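# Move handleless battery from UPS upright into spill tray

## Task

The marked battery in the open UPS no longer has its handle. Take it out of the UPS and put it down inside the spill tray so that it stays standing upright. Two lifting hooks are available on the bench if they help.

## Robot and tools

ROBOT. Two seven-joint xArm arms, left_arm and right_arm, each with a parallel two-finger gripper and a wrist camera. The base of left_arm sits at (+0.021, +0.363, 0) m and right_arm at (-0.014, -0.435, 0) m in the scene frame. Both are turned only a fraction of a degree about z. A camera stand is fixed behind them.

FRAMES. Scene frame: origin at table-top height, halfway between the nominal bases, +x forward over the table, +z up, left_arm toward +y. Image left and right do not match arm names. Reported gripper positions, orientations (quat wxyz), velocities and Hand targets are in each arm's own base frame. Fixed cameras and the table are given in the scene frame. Motion offsets run along the current Hand target's own axes. On a gripper, +z points out along the fingers and the fingers close along y. end_effector_position is the spot between the pads when shut, about 2 cm short of the tips, and the tips reach about 10 mm farther as the fingers close. Reported poses may be off by a few cm, more at full reach.

ACTION ROW. 14 numbers, each in [-1, 1], always for both arms: left dx, dy, dz, rx, ry, rz, opening, then the same seven for right. The first six are an offset from that arm's Hand target at the start of the action (not a pose). Scale: 1.0 = 0.6 m for dx/dy/dz, 180 degrees for the rotation vector rx/ry/rz. Every row counts from that same start, so reusing an offset in a later action moves further. Six zeros re-request the current Hand target. Opening is absolute: +1 fully open (0.084 m), -1 shut. Sending 0 for opening is a real command, so repeat the current value to leave a gripper alone.

TOOLS.
- execute_actions(actions, cameras): actions is a list of actions; each action is up to 15 rows, one per 1/30 s step, and a short one repeats its last row to fill 15 steps. An empty list returns state plus all images. cameras: list of names, ["all"], [] or null.
- move(target, speed, blend, opening_speed, blocking, cameras): straight-line paths for both grippers. target is one 14-number row or a list of up to 15 rows; every row is an offset from the same starting Hand targets. speed in m/s, 0.002 to 1 (default 0.25), rotation capped at twice that in rad/s; one value or one per target. blend in metres rounds corners in a list (0 = stop at each). opening_speed: scale units per second, at least 0.2. blocking=false returns early while the move runs. Paths last 0.5 s to 10 s, ignore obstacles and the other arm, and can overshoot when fast or when the arm is stretched. The result adds a move: line with the outcome (done, off_target, moving, held, fault...) and limits such as paced or held.
- wait(seconds 0 to 10, cameras): lets time pass holding last commands.
- stop(cameras): brakes a running move.
- zoom_image(camera, region [x0, y0, x1, y1] in pixels, at most 504 wide and high): enlarges part of the latest image from cam_head_left, cam_head_right, cam_high, cam_left_wrist or cam_right_wrist (all 896x504).
- clear_fault(arm): releases a reported torque fault on left_arm or right_arm.
- read_manual(section): licence texts only.
- finished_scene(scene): ends the current scene, given its number; irreversible.

CONTROL. Each step the commanded pose is clamped to within 70 mm and 16 degrees of the measured gripper, then reached by damped IK (position before orientation). Hand target in results is the last clamped command, and the next offsets start from it. The gripper may stop short; a new command (even zeros) asks again, and if it still rests short, add the gap as an offset. Big wrist turns can swing the elbow. To end a push, command the target back past the gripper.

RESULTS. Per arm: end_effector_position, quat, velocities (left out when Joint velocities read within noise), Joint positions (last value is measured opening in metres), Joint torques (include arm weight, biased and noisy), grip_measured on the -1..+1 scale, Tool commands, motor temperatures, and for actions some per-step positions.

GRIPPING. Hold by commanding an opening clearly below grip_measured; lower squeezes harder, up to roughly 24 N per pad for parts up to about 6 cm wide. Fast closing can hit harder.

SAFETY. Torque faults occur when contact torque reaches limits (N m: waist 40.8, shoulder 41, upper arm roll 26.1, elbow 26.1, forearm roll 26.1, wrist pitch 14, wrist roll 14.7; carried weight counts), when a motor sits at its torque limit for 1 s, or after long overload. The arm then halts until clear_fault. Motors heat when loaded, stretched or pushing; MOTOR HOT appears at 65 °C and at 80 °C the arm brakes for 30 to 60 s or more. A clearance check blocks commands bringing the arms too close, but not fingers closing into the other arm; arm-to-arm hits or squeezing the other arm's fingers can fail the task. Avoid dropping the battery, letting go while it moves, hard impacts on fixed or heavy objects, and anything leaving the table. Loose items may get nudged now and then. The battery must end upright in the tray and stay there without the robot.

Each tool is called after ">>>" as name(argument=value, ...) on one line, values as JSON.

## Session

>>> execute_actions(actions=[])

Scene clock: 0.00 s.
left_arm: end_effector_position=(+0.4918, -0.6156, +0.1414) grip_measured=+1.00 end_effector_quat_wxyz=(+0.054, +0.793, +0.072, +0.603) | right_arm: end_effector_position=(+0.5568, -0.1200, +0.3304) grip_measured=+1.00 end_effector_quat_wxyz=(-0.237, +0.927, +0.189, +0.223)
Joint positions: left_arm=[-1.308 1.069 0.336 2.026 1.314 0.909 -2.256 0.084] | right_arm=[-0.326 0.211 -0.159 1.531 0.717 1.337 -1.06 0.084]
Joint velocities: within noise
Joint torques (N m): no reading
Motor temperatures (°C): left_arm=[28 33 34 36 32 30 33] | right_arm=[32 32 35 32 32 39 33]
Hand target: left_arm +0.4918, -0.6156, +0.1414; +0.054, +0.793, +0.072, +0.603 | right_arm +0.5568, -0.1200, +0.3304; -0.237, +0.927, +0.189, +0.223
Tool commands: left_gripper/opening=+1.0 right_gripper/opening=+1.0

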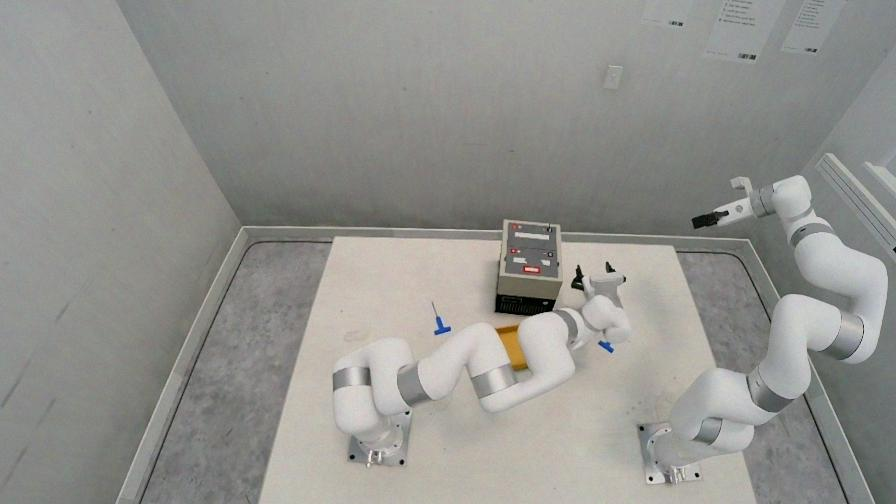

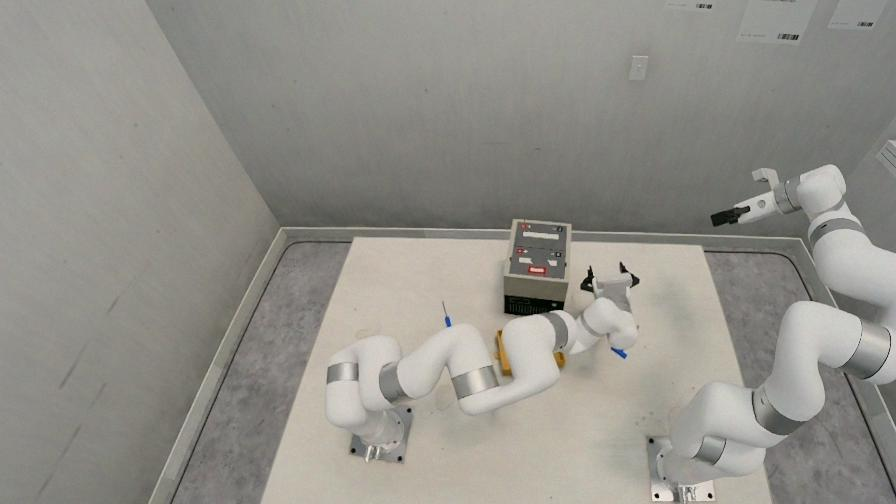

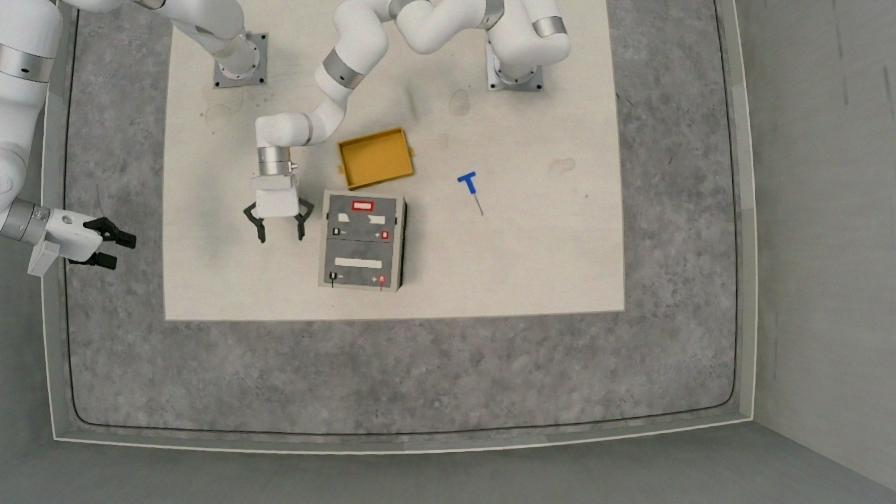

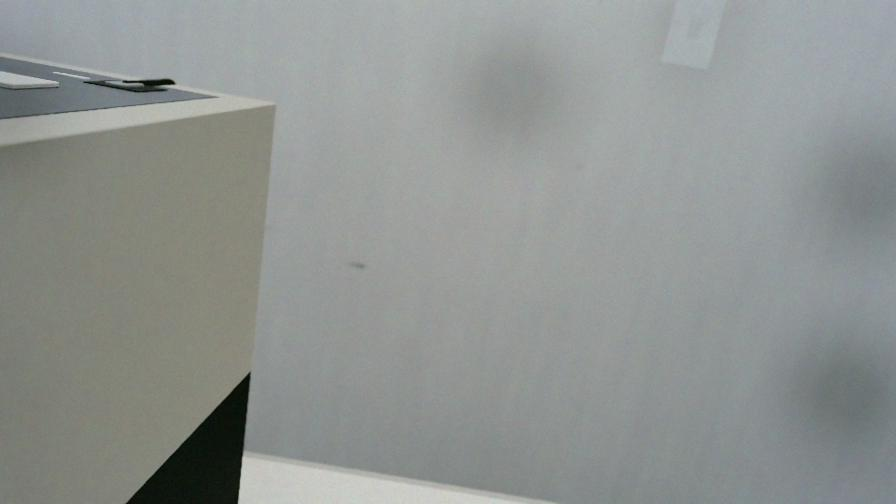

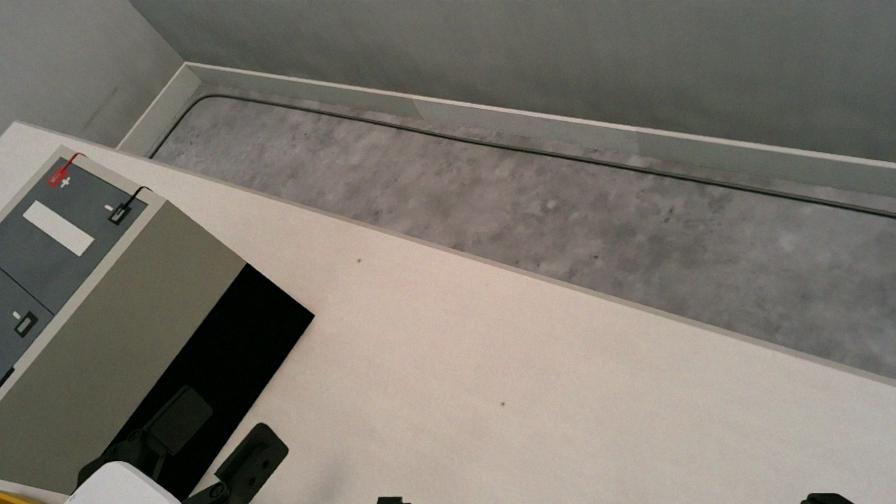

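>>> zoom_image(camera="cam_high", region=[300, 110, 520, 310])

>>> zoom_image(camera="cam_head_right", region=[420, 200, 660, 400])

>>> zoom_image(camera="cam_high", region=[180, 110, 340, 250])

Scaled by 2.291 from the camera's 896x504 image, which has a finer 1280x720 frame.

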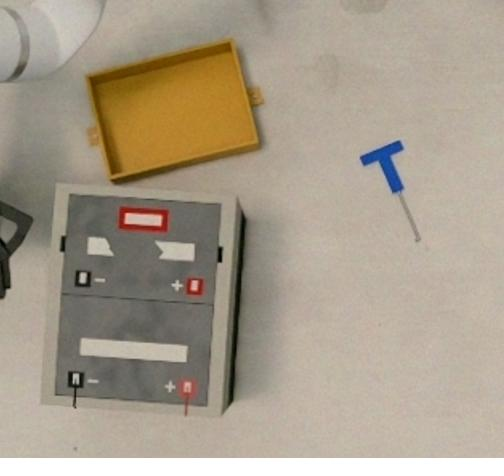

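Scaled by 2.100 from the camera's 896x504 image, which has a finer 1280x720 frame.

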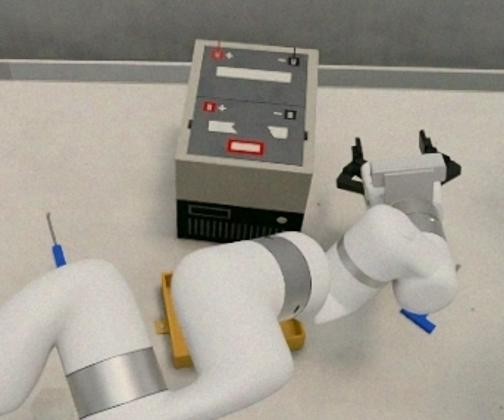

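Scaled by 3.150 from the camera's 896x504 image, which has a finer 1280x720 frame.

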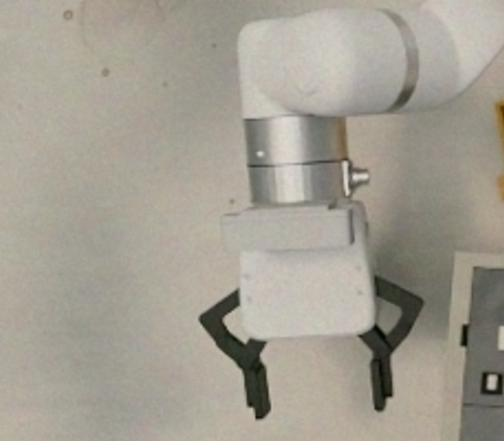

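>>> move(target=[[0.475,0.086,-0.134,0,0,0,1,0,0,0,0,0,0,1],[0.641,-0.842,-0.202,0.037,-0.413,0.049,1,-0.01,-0.242,-0.15,-0.154,-0.145,0.123,1]], blend=[0.05,0], speed=0.4, cameras=["all"])

Scene clock: 4.23 s.
left_arm: end_effector_position=(+0.4509, -0.0500, +0.4516) grip_measured=+1.00 end_effector_quat_wxyz=(+0.000, +1.000, +0.000, +0.000) | right_arm: end_effector_position=(+0.4567, -0.0500, +0.4500) grip_measured=+1.00 end_effector_quat_wxyz=(-0.001, +1.000, +0.000, +0.000)
Joint positions: left_arm=[-0.793 0.022 0.696 1.788 -0.014 1.771 -0.1 0.084] | right_arm=[-0.095 0.035 -0.016 1.804 0.003 1.768 -0.111 0.084]
Joint torques (N m): left_arm=[4.22 -11.51 2.99 19.77 -2.29 0.03 1.9] | right_arm=[3.98 -13.25 2.94 12.19 -2.32 -1.05 1.2]
Hand target: left_arm +0.4509, -0.0500, +0.4516; +0.000, +1.000, +0.000, +0.000 | right_arm +0.4567, -0.0500, +0.4500; -0.001, +1.000, +0.000, +0.000
Off the commanded pose: left_arm 0.000 m, 0 deg | right_arm 0.000 m, 0 deg.
move: done
camera_calibration:
cam_left_wrist: T_world_to_cam=[[0.000110716, -0.999573, 0.0292293, -0.0306846], [-0.999957, 0.000161922, 0.00932502, 0.511241], [-0.00932576, -0.029229, -0.999529, 0.586159], [0, 0, 0, 1]] pos_world=[0.516688, -0.0136214, 0.582013]
cam_right_wrist: T_world_to_cam=[[-0.0188629, -0.999821, -0.00128205, -0.00768149], [-0.9997, 0.0188406, 0.01564, 0.51214], [-0.0156131, 0.00157669, -0.999877, 0.589274], [0, 0, 0, 1]] pos_world=[0.521042, -0.0182582, 0.581182]

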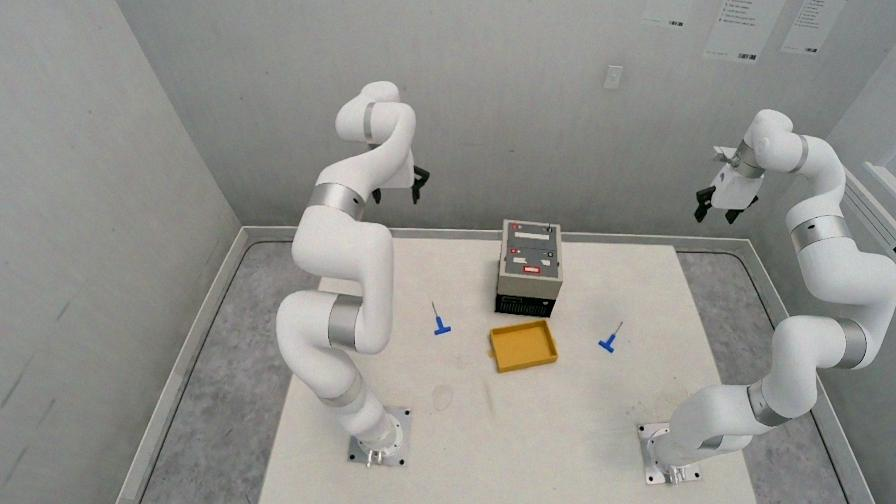

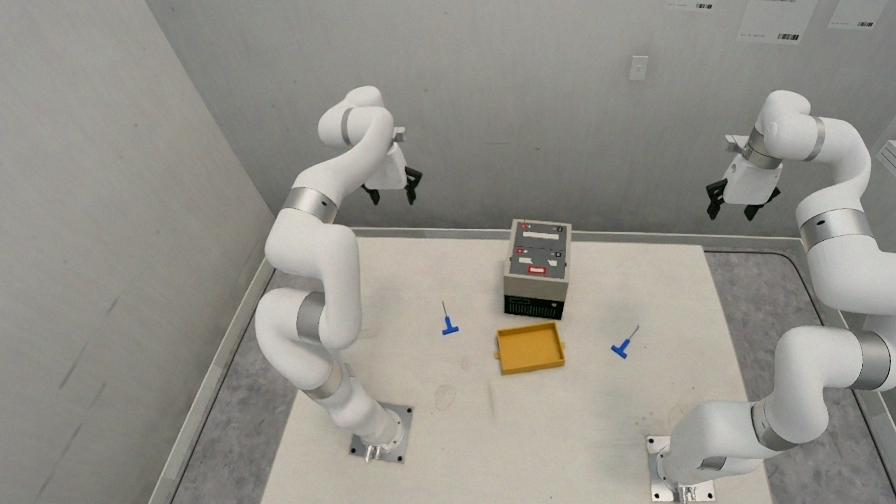

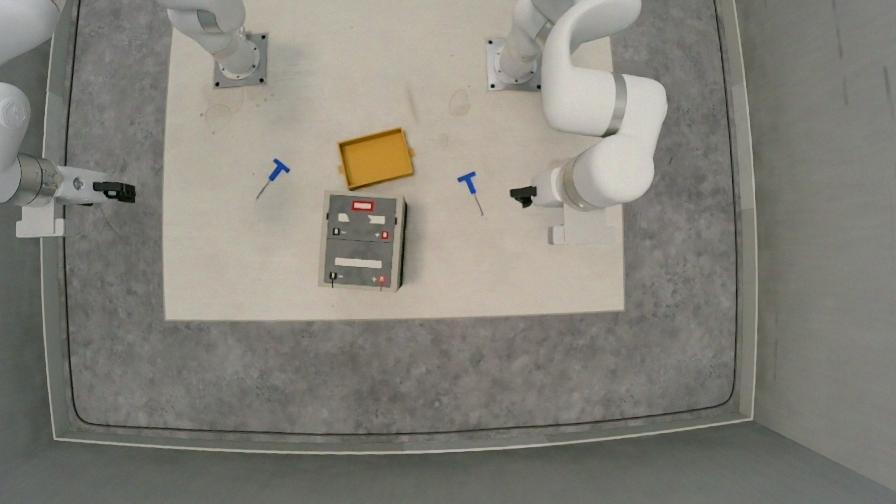

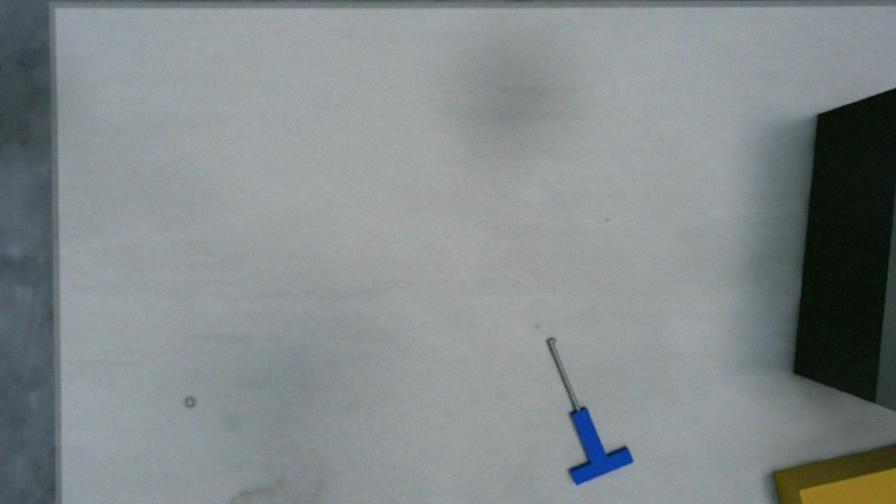

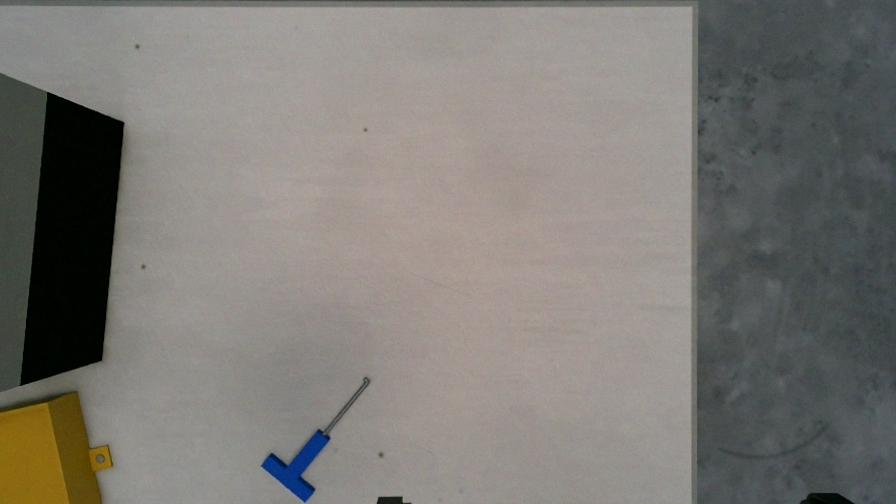

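>>> move(target=[-0.067,0.65,0.083,0,0,0,1,-0.25,-0.17,0.2,0,0,0,1], speed=0.4, cameras=["cam_left_wrist","cam_right_wrist"])

>>> zoom_image(camera="cam_left_wrist", region=[200, 0, 700, 500])

>>> zoom_image(camera="cam_right_wrist", region=[300, 150, 650, 500])

Scene clock: 6.97 s.
left_arm: end_effector_position=(+0.4107, -0.4395, +0.4013) grip_measured=+1.00 end_effector_quat_wxyz=(+0.005, +1.000, +0.000, +0.005) | right_arm: end_effector_position=(+0.3067, +0.0522, +0.3300) grip_measured=+1.00 end_effector_quat_wxyz=(-0.001, +1.000, +0.000, +0.000)
Joint positions: left_arm=[-0.92 0.752 0.381 2.707 -0.281 1.964 -0.749 0.084] | right_arm=[0.005 -0.576 0.118 0.891 0.066 1.463 0.096 0.084]
Joint torques (N m): left_arm=[4.48 -29.74 -0.34 17.46 -2.48 -0.03 -1.92] | right_arm=[3.53 -15.25 1.63 10.04 2.68 -3.33 1.11]
Hand target: left_arm +0.4111, -0.4400, +0.4017; +0.000, +1.000, +0.000, +0.000 | right_arm +0.3067, +0.0522, +0.3300; -0.001, +1.000, +0.000, +0.000
Off the commanded pose: left_arm 0.001 m, 1 deg | right_arm 0.000 m, 0 deg.
elbow stopped short (left arm): the move would have taken joint 4 (elbow) straighter than the controller allows.
move: done
camera_calibration:
cam_left_wrist: T_world_to_cam=[[-0.000253154, -0.99923, 0.0392243, -0.422255], [-1, 0.000246327, -0.000178872, 0.47548], [0.000169073, -0.0392244, -0.99923, 0.515706], [0, 0, 0, 1]] pos_world=[0.475286, -0.401818, 0.531957]
cam_right_wrist: T_world_to_cam=[[-0.0188629, -0.999821, -0.00128205, 0.091519], [-0.9997, 0.0188406, 0.01564, 0.362235], [-0.0156131, 0.00157669, -0.999877, 0.466887], [0, 0, 0, 1]] pos_world=[0.371142, 0.0839418, 0.461282]
Images, in order (width x height): cam_left_wrist 896x504, cam_right_wrist 896x504.

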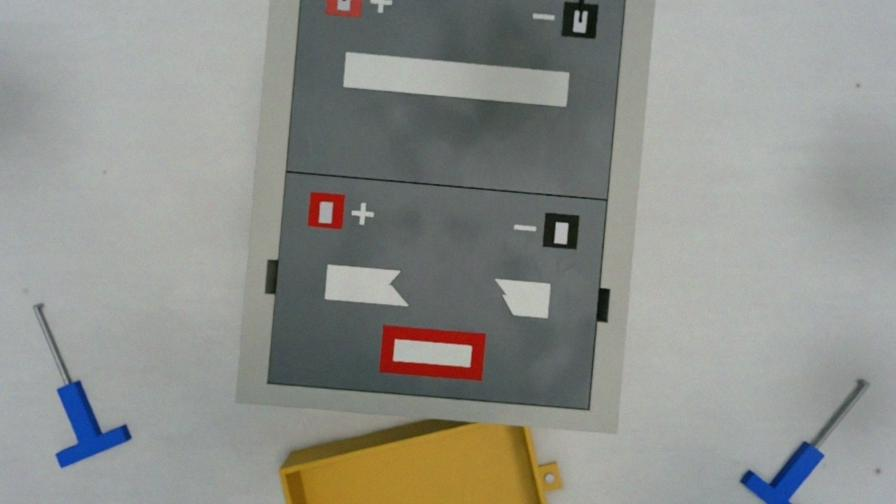

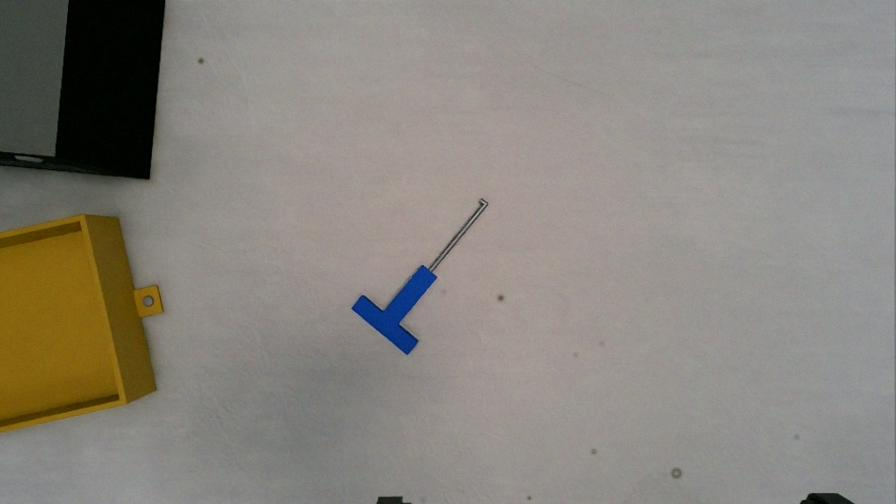

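Scaled by 1.008 from the camera's 896x504 image, which has a finer 1280x720 frame.

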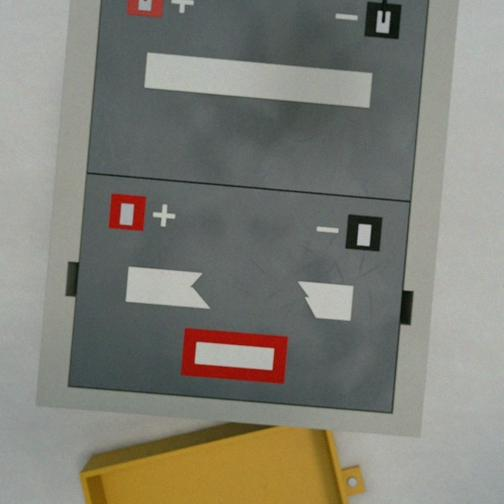

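Scaled by 1.440 from the camera's 896x504 image, which has a finer 1280x720 frame.

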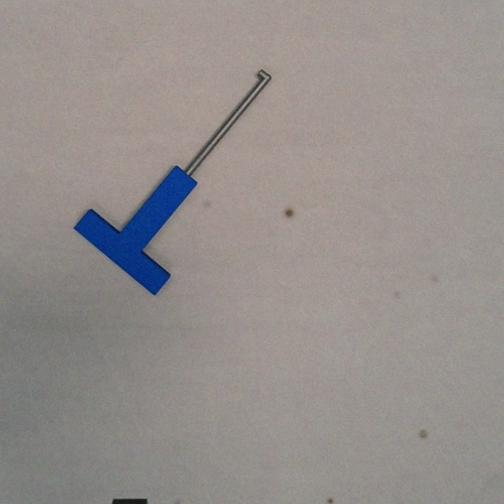

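>>> move(target=[-0.018,-0.113,0.193,0,0,0,1,0,0,0,0,0,0,1], speed=0.3, cameras=["cam_left_wrist"])

>>> zoom_image(camera="cam_left_wrist", region=[370, 170, 530, 330])

>>> zoom_image(camera="cam_right_wrist", region=[420, 170, 520, 270])

Scene clock: 10.87 s.
left_arm: end_effector_position=(+0.4002, -0.3722, +0.2859) grip_measured=+1.00 end_effector_quat_wxyz=(+0.000, +1.000, +0.000, +0.000) | right_arm: end_effector_position=(+0.3067, +0.0522, +0.3300) grip_measured=+1.00 end_effector_quat_wxyz=(-0.001, +1.000, +0.000, +0.000)
Joint positions: left_arm=[-1.148 0.259 0.467 1.579 -0.119 1.348 -0.67 0.084] | right_arm=[0.005 -0.576 0.118 0.891 0.066 1.463 0.096 0.084]
Joint torques (N m): left_arm=[-4.23 -31.37 5.33 15.69 2.36 -3.62 -2.02] | right_arm=[3.8 -14.95 1.47 10.27 2.59 -2.34 1.15]
Hand target: left_arm +0.4002, -0.3722, +0.2860; +0.000, +1.000, +0.000, +0.000 | right_arm +0.3067, +0.0522, +0.3300; -0.001, +1.000, +0.000, +0.000
Off the commanded pose: left_arm 0.000 m, 0 deg | right_arm 0.000 m, 0 deg.
move: done
camera_calibration:
cam_left_wrist: T_world_to_cam=[[0.000108893, -0.999573, 0.0292293, -0.347897], [-0.999957, 0.000160822, 0.00922503, 0.462182], [-0.00922579, -0.029229, -0.99953, 0.4106], [0, 0, 0, 1]] pos_world=[0.465988, -0.335821, 0.416313]
Images, in order (width x height): cam_left_wrist 896x504.

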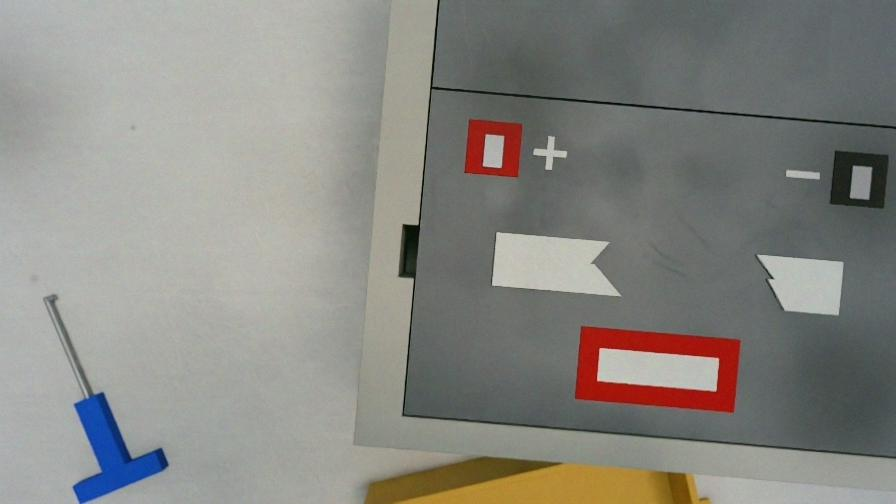

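Scaled by 3.150 from the camera's 896x504 image, which has a finer 1280x720 frame.

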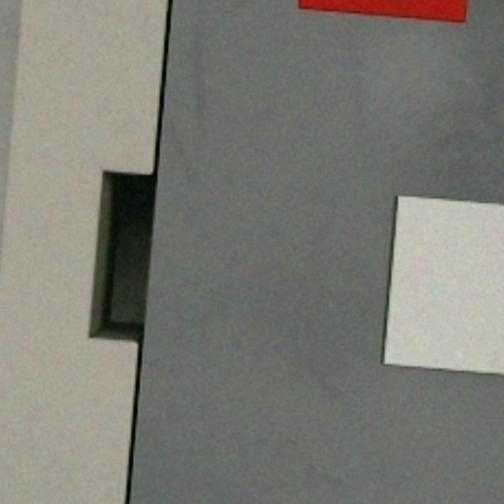

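This scene's latest camera images include none from cam_right_wrist. They are from: cam_left_wrist. cam_right_wrist's image comes with the result of a call that names it in "cameras".

>>> move(target=[[0,0,-0.217,0,0,0,1,0,0.583,-0.167,0,0,0,1],[-0.16,0.4,-0.1,-0.085,-0.03,-0.384,1,0,0.583,-0.167,0,0,0,1],[-0.232,0.478,0.28,-0.170,-0.061,-0.768,1,0,0.583,-0.167,0,0,0,1]], blend=[0.04,0.04,0], speed=[0.4,0.5,0.5], cameras=["cam_left_wrist","cam_high","cam_head_right"])

Scene clock: 17.97 s.
left_arm: end_effector_position=(+0.2613, -0.6591, +0.1180) grip_measured=+1.00 end_effector_quat_wxyz=(+0.204, +0.325, +0.921, -0.073) | right_arm: end_effector_position=(+0.3068, -0.2978, +0.4295) grip_measured=+1.00 end_effector_quat_wxyz=(-0.001, +1.000, +0.000, +0.000)
Joint positions: left_arm=[-1.774 0.82 0.698 1.632 -0.403 0.61 -3.514 0.084] | right_arm=[-0.222 -0.124 -0.495 1.581 -0.057 1.691 -0.721 0.084]
Joint torques (N m): left_arm=[-4.37 -29.58 14.04 19.12 2.38 -0.57 -1.94] | right_arm=[-3.83 -6.91 -1.57 11.81 2.87 -1.02 -1.3]
Hand target: left_arm +0.2612, -0.6591, +0.1179; +0.204, +0.325, +0.921, -0.073 | right_arm +0.3068, -0.2978, +0.4295; -0.001, +1.000, +0.000, +0.000
Off the commanded pose: left_arm 0.000 m, 0 deg | right_arm 0.000 m, 0 deg.
move: done
camera_calibration:
cam_left_wrist: T_world_to_cam=[[0.618881, 0.78509, 0.0248818, 0.385406], [0.701984, -0.567027, 0.430927, -0.543424], [0.352426, -0.249226, -0.902043, -0.0179187], [0, 0, 0, 1]] pos_world=[0.14927, -0.615181, 0.208423]
Images, in order (width x height): cam_head_right 896x504, cam_high 896x504, cam_left_wrist 896x504.

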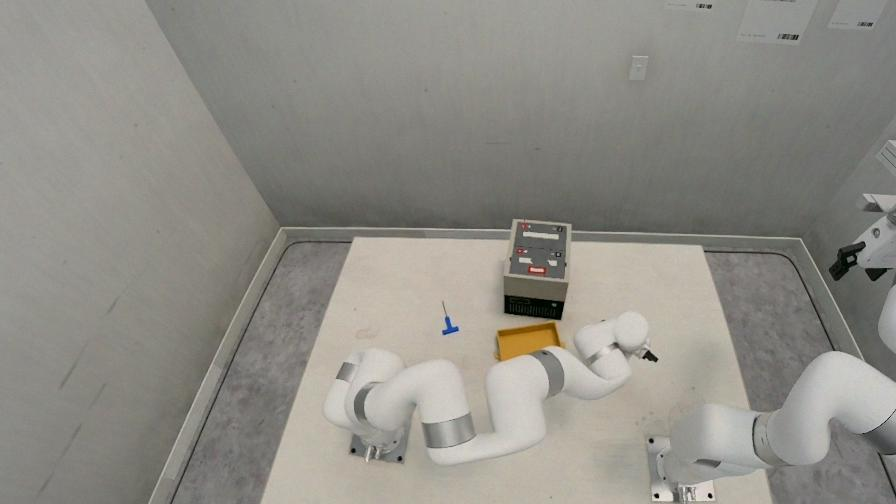

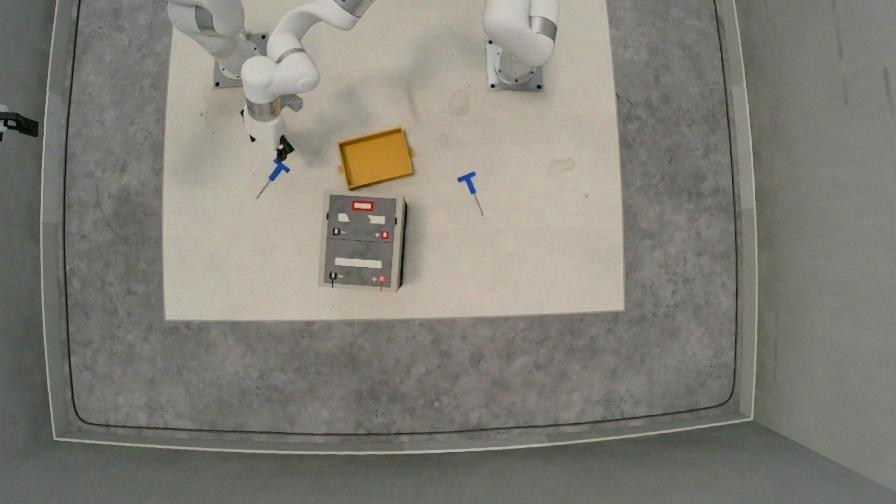

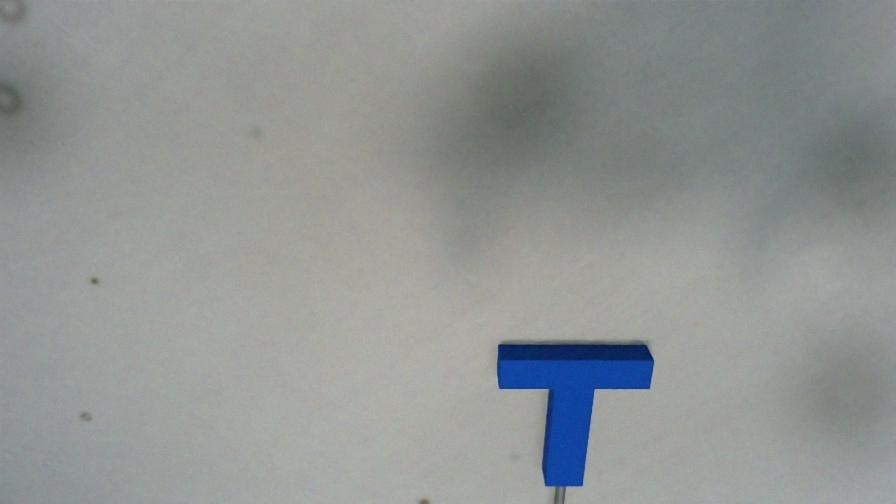

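>>> move(target=[[-0.0112,0.0233,0.15,0,0,0,0.6,0,0,0,0,0,0,1],[-0.0112,0.0233,0.1743,0,0,0,0.6,0,0,0,0,0,0,1],[-0.0112,0.0233,0.1743,0,0,0,-0.9,0,0,0,0,0,0,1]], blend=[0.01,0,0], speed=[0.2,0.06,0.1], opening_speed=2, cameras=["cam_left_wrist","cam_high"])

>>> zoom_image(camera="cam_high", region=[220, 100, 340, 220])

Scene clock: 20.60 s.
left_arm: end_effector_position=(+0.3091, -0.6801, +0.0262) grip_measured=-0.69 end_effector_quat_wxyz=(+0.204, +0.325, +0.921, -0.073) | right_arm: end_effector_position=(+0.3068, -0.2978, +0.4295) grip_measured=+1.00 end_effector_quat_wxyz=(-0.001, +1.000, +0.000, +0.000)
Joint positions: left_arm=[-1.592 1.081 0.597 1.858 -0.489 0.544 -3.458 0.014] | right_arm=[-0.222 -0.124 -0.495 1.581 -0.057 1.691 -0.721 0.084]
Joint torques (N m): left_arm=[4.59 -4.64 -4.2 -5.55 -1.38 5.08 -1.78] | right_arm=[-3.53 -6.54 -1.41 11.35 2.47 -1.2 -1.16]
Hand target: left_arm +0.3090, -0.6799, +0.0259; +0.204, +0.325, +0.921, -0.073 | right_arm +0.3068, -0.2978, +0.4295; -0.001, +1.000, +0.000, +0.000
Off the commanded pose: left_arm 0.000 m, 0 deg | right_arm 0.000 m, 0 deg.
move: done; blend cut to 0.0073 m at target 1
camera_calibration:
cam_left_wrist: T_world_to_cam=[[0.618927, 0.78506, 0.0247025, 0.374509], [0.701842, -0.566892, 0.431337, -0.549205], [0.352629, -0.249629, -0.901853, -0.123098], [0, 0, 0, 1]] pos_world=[0.197069, -0.63608, 0.116625]
Images, in order (width x height): cam_high 896x504, cam_left_wrist 896x504.

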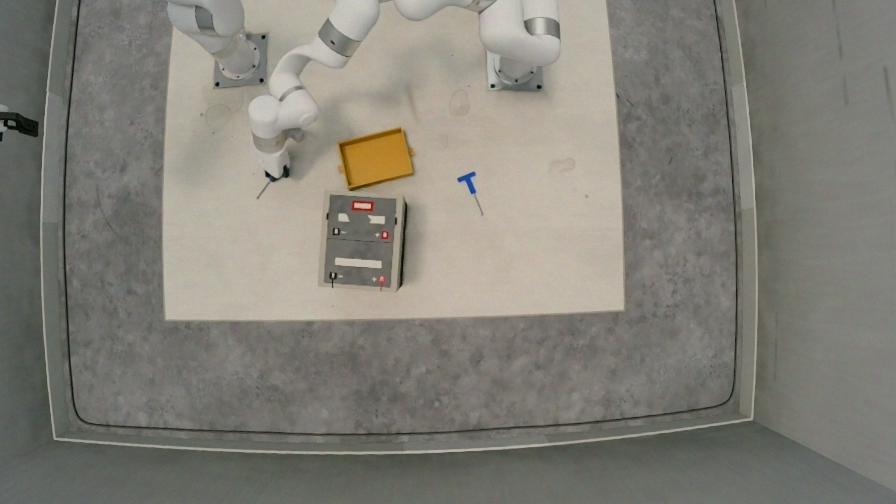

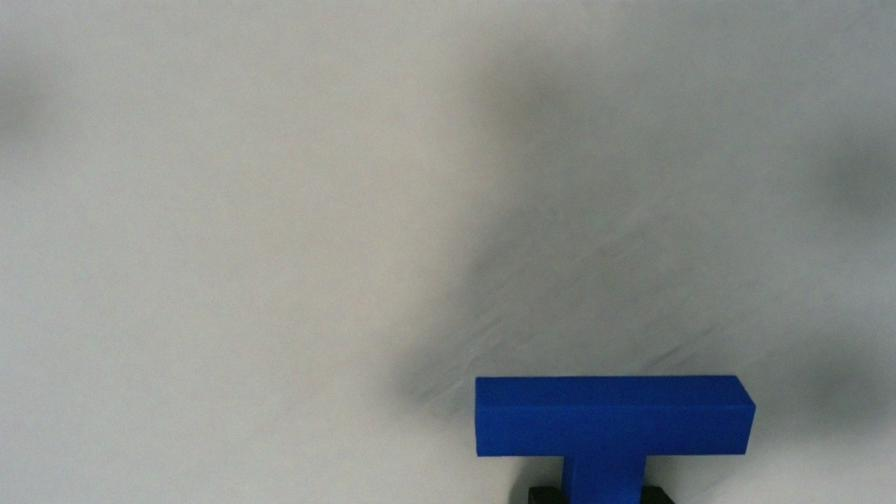

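Scaled by 4.200 from the camera's 896x504 image, which has a finer 1280x720 frame.

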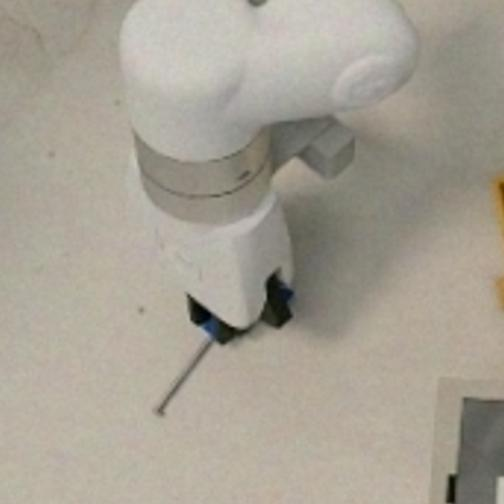

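>>> move(target=[[-0.247,0,-0.529,0,0,0,-0.9,0,0,0,0,0,0,1],[0.346,0.902,-0.886,0.251,0.275,-0.691,-0.9,0,0,0,0,0,0,1]], blend=[0.05,0], speed=[0.35,0.5], cameras=["cam_high","cam_head_right"])

Scene clock: 25.43 s.
left_arm: end_effector_position=(+0.3284, +0.0010, +0.4190) grip_measured=-0.69 end_effector_quat_wxyz=(+0.395, +0.571, -0.620, +0.364) | right_arm: end_effector_position=(+0.3068, -0.2978, +0.4295) grip_measured=+1.00 end_effector_quat_wxyz=(-0.001, +1.000, +0.000, +0.000)
Joint positions: left_arm=[-0.992 -0.864 1.132 1.094 -0.375 1.589 -4.693 0.014] | right_arm=[-0.222 -0.124 -0.495 1.581 -0.057 1.691 -0.721 0.084]
Joint torques (N m): left_arm=[2.79 13.16 -12.6 16.56 -3.44 1.06 -2.03] | right_arm=[-3.61 -7.18 -1.19 11 2.9 -1.39 -0.86]
Hand target: left_arm +0.3284, +0.0010, +0.4190; +0.395, +0.571, -0.620, +0.364 | right_arm +0.3068, -0.2978, +0.4295; -0.001, +1.000, +0.000, +0.000
Off the commanded pose: left_arm 0.000 m, 0 deg | right_arm 0.000 m, 0 deg.
move: done
Images, in order (width x height): cam_head_right 896x504, cam_high 896x504.

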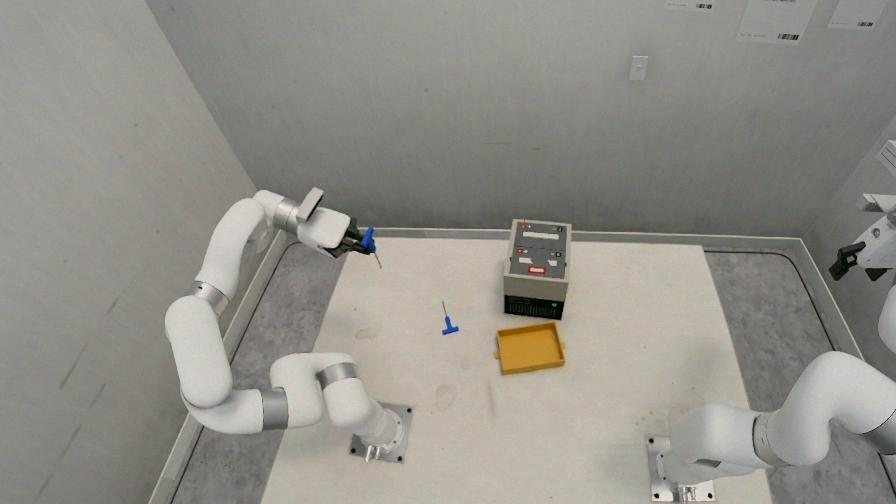

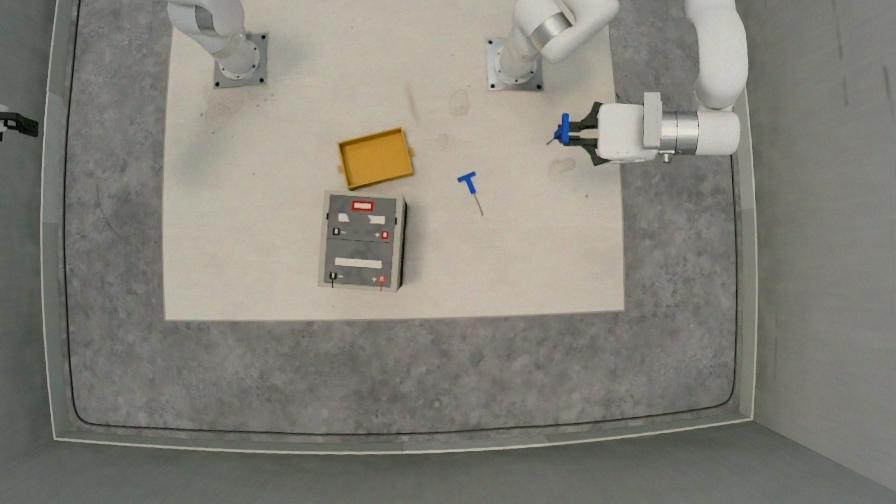

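>>> move(target=[0,0,0,0,0,0,-0.9,0.05,-0.75,0,0,0,0,1], speed=0.5)

>>> move(target=[[0,0,0,0,0,0,-0.9,0.037,-0.7,0.1,0.1,-0.02,0.45,1],[0,0,0,0,0,0,-0.9,0.037,-0.802,0.518,0.189,-0.040,0.851,1]], blend=[0.04,0], speed=0.5, cameras=["cam_high","cam_right_wrist"])

Scene clock: 31.57 s.
left_arm: end_effector_position=(+0.3284, +0.0010, +0.4190) grip_measured=-0.69 end_effector_quat_wxyz=(+0.395, +0.571, -0.620, +0.364) | right_arm: end_effector_position=(+0.3366, +0.1522, +0.4305) grip_measured=+1.00 end_effector_quat_wxyz=(-0.001, +1.000, +0.000, +0.000)
Joint positions: left_arm=[-0.993 -0.864 1.132 1.094 -0.375 1.589 -4.693 0.014] | right_arm=[0.1 -0.315 0.247 1.394 0.078 1.698 0.346 0.084]
Joint torques (N m): left_arm=[-3.42 13.42 -12.41 16.51 0.77 -1.28 -0.96] | right_arm=[3.8 -4.18 1.07 12.01 -1.89 -0.96 1.11]
Hand target: left_arm +0.3284, +0.0010, +0.4190; +0.395, +0.571, -0.620, +0.364 | right_arm +0.3366, +0.1522, +0.4305; -0.001, +1.000, +0.000, +0.000
Off the commanded pose: left_arm 0.000 m, 0 deg | right_arm 0.000 m, 0 deg.
move: done; limits=paced

Scene clock: 34.93 s.
left_arm: end_effector_position=(+0.3284, +0.0010, +0.4190) grip_measured=-0.69 end_effector_quat_wxyz=(+0.395, +0.571, -0.620, +0.364) | right_arm: end_effector_position=(+0.3588, +0.6341, +0.1208) grip_measured=+1.00 end_effector_quat_wxyz=(+0.213, -0.199, +0.956, +0.046)
Joint positions: left_arm=[-0.993 -0.864 1.132 1.094 -0.375 1.589 -4.693 0.014] | right_arm=[0.939 0.793 0.264 1.82 -0.664 0.796 4.241 0.084]
Joint torques (N m): left_arm=[-3.41 12.35 -12.82 16.33 0.64 -1.99 -0.35] | right_arm=[4.04 -30.55 0.93 12.88 -2.16 -1.29 1.21]
Motor temperatures (°C): left_arm=[28 34 35 40 32 30 33] | right_arm=[32 32 35 37 32 40 33]
Hand target: left_arm +0.3284, +0.0010, +0.4190; +0.395, +0.571, -0.620, +0.364 | right_arm +0.3588, +0.6341, +0.1208; +0.213, -0.199, +0.956, +0.046
Off the commanded pose: left_arm 0.000 m, 0 deg | right_arm 0.000 m, 0 deg.
move: done
camera_calibration:
cam_right_wrist: T_world_to_cam=[[-0.383554, 0.923437, 0.0122214, -0.416299], [0.8314, 0.339504, 0.439899, -0.505007], [0.40207, 0.178886, -0.897964, -0.0170267], [0, 0, 0, 1]] pos_world=[0.267036, 0.558924, 0.211951]
Images, in order (width x height): cam_high 896x504, cam_right_wrist 896x504.

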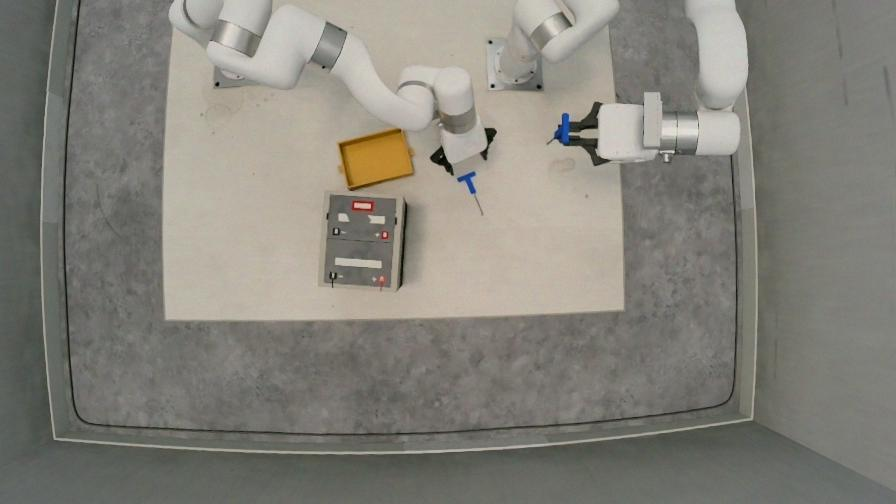

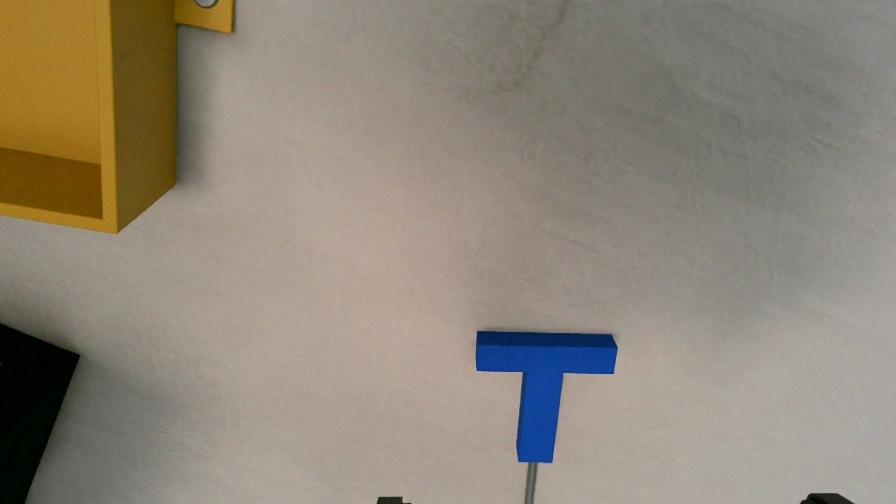

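>>> move(target=[[0,0,0,0,0,0,-0.9,-0.0153,0.0077,0.155,0,0,0,0.6],[0,0,0,0,0,0,-0.9,-0.0153,0.0077,0.1815,0,0,0,0.6],[0,0,0,0,0,0,-0.9,-0.0153,0.0077,0.1815,0,0,0,-0.9]], blend=[0.01,0,0], speed=[0.2,0.06,0.1], opening_speed=2, cameras=["cam_right_wrist"])

>>> move(target=[[0,0,0,0,0,0,-0.9,-0.2,0,-0.4,0,0,0,-0.9],[0,0,0,0,0,0,-0.9,0.229,-0.956,-0.832,-0.241,0.296,0.663,-0.9]], blend=[0.05,0], speed=[0.35,0.5], cameras=["cam_high","cam_head_right"])

Scene clock: 37.80 s.
left_arm: end_effector_position=(+0.3284, +0.0010, +0.4190) grip_measured=-0.69 end_effector_quat_wxyz=(+0.395, +0.571, -0.620, +0.364) | right_arm: end_effector_position=(+0.4069, +0.6605, +0.0261) grip_measured=-0.69 end_effector_quat_wxyz=(+0.213, -0.199, +0.956, +0.046)
Joint positions: left_arm=[-0.993 -0.864 1.132 1.094 -0.375 1.589 -4.693 0.014] | right_arm=[0.958 1.142 0.224 2.17 -0.667 0.767 4.174 0.014]
Joint torques (N m): left_arm=[-3.41 11.19 -12.83 16.25 0.65 -1.94 0.22] | right_arm=[3.79 -34.9 5.59 5.76 2.44 -1.24 -1.05]
Hand target: left_arm +0.3284, +0.0010, +0.4190; +0.395, +0.571, -0.620, +0.364 | right_arm +0.4069, +0.6604, +0.0261; +0.213, -0.199, +0.956, +0.046
Off the commanded pose: left_arm 0.000 m, 0 deg | right_arm 0.000 m, 0 deg.
move: done; blend cut to 0.0079 m at target 1
camera_calibration:
cam_right_wrist: T_world_to_cam=[[-0.383554, 0.923437, 0.0122214, -0.421072], [0.8314, 0.339504, 0.439899, -0.512302], [0.40207, 0.178886, -0.897964, -0.126126], [0, 0, 0, 1]] pos_world=[0.315136, 0.585324, 0.117251]
Images, in order (width x height): cam_right_wrist 896x504.

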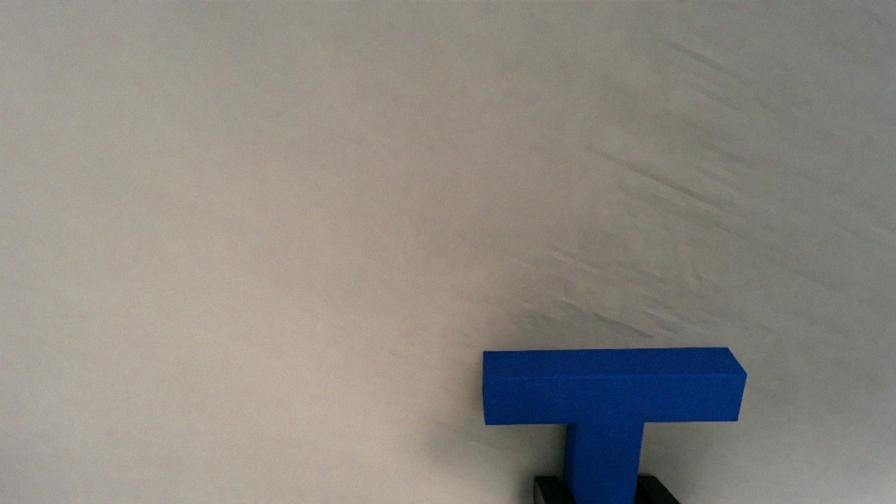

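Scene clock: 41.53 s.
left_arm: end_effector_position=(+0.3284, +0.0010, +0.4190) grip_measured=-0.69 end_effector_quat_wxyz=(+0.395, +0.571, -0.620, +0.364) | right_arm: end_effector_position=(+0.3279, -0.0010, +0.4177) grip_measured=-0.69 end_effector_quat_wxyz=(-0.364, +0.622, +0.569, +0.398)
Joint positions: left_arm=[-0.993 -0.864 1.132 1.094 -0.375 1.589 -4.693 0.014] | right_arm=[-0.159 -0.327 -0.451 1.03 0.869 1.87 4.28 0.014]
Joint torques (N m): left_arm=[-3.42 9.32 -12.88 16.04 0.91 -1.94 0.78] | right_arm=[-3.68 -3.64 -0.03 12.42 4.27 1.12 1.15]
Hand target: left_arm +0.3284, +0.0010, +0.4190; +0.395, +0.571, -0.620, +0.364 | right_arm +0.3279, -0.0010, +0.4177; -0.364, +0.622, +0.569, +0.398
Off the commanded pose: left_arm 0.000 m, 0 deg | right_arm 0.000 m, 0 deg.
move: done
Images, in order (width x height): cam_head_right 896x504, cam_high 896x504.

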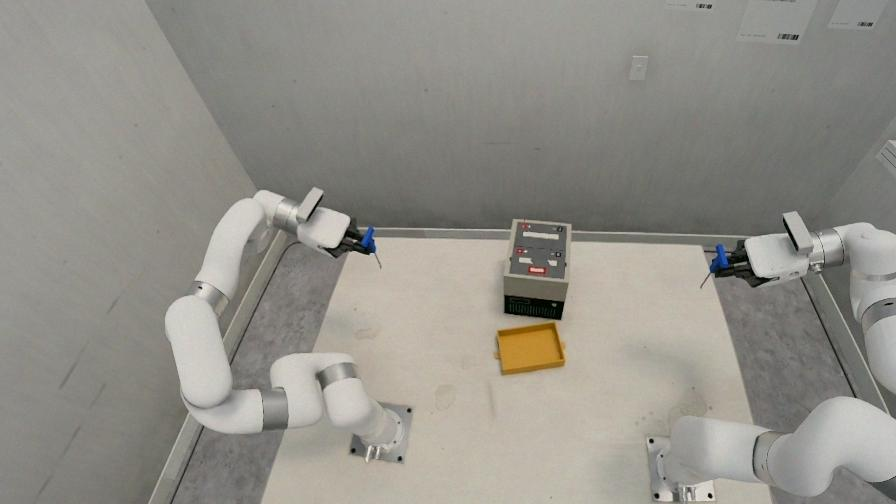

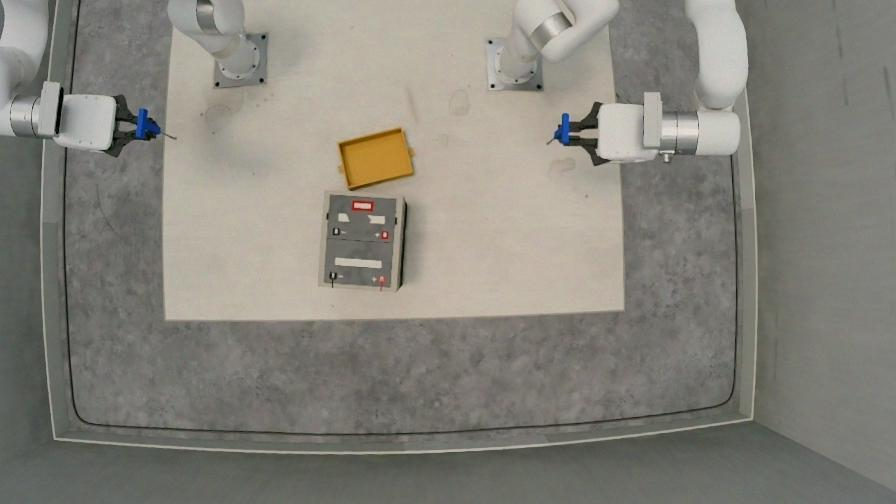

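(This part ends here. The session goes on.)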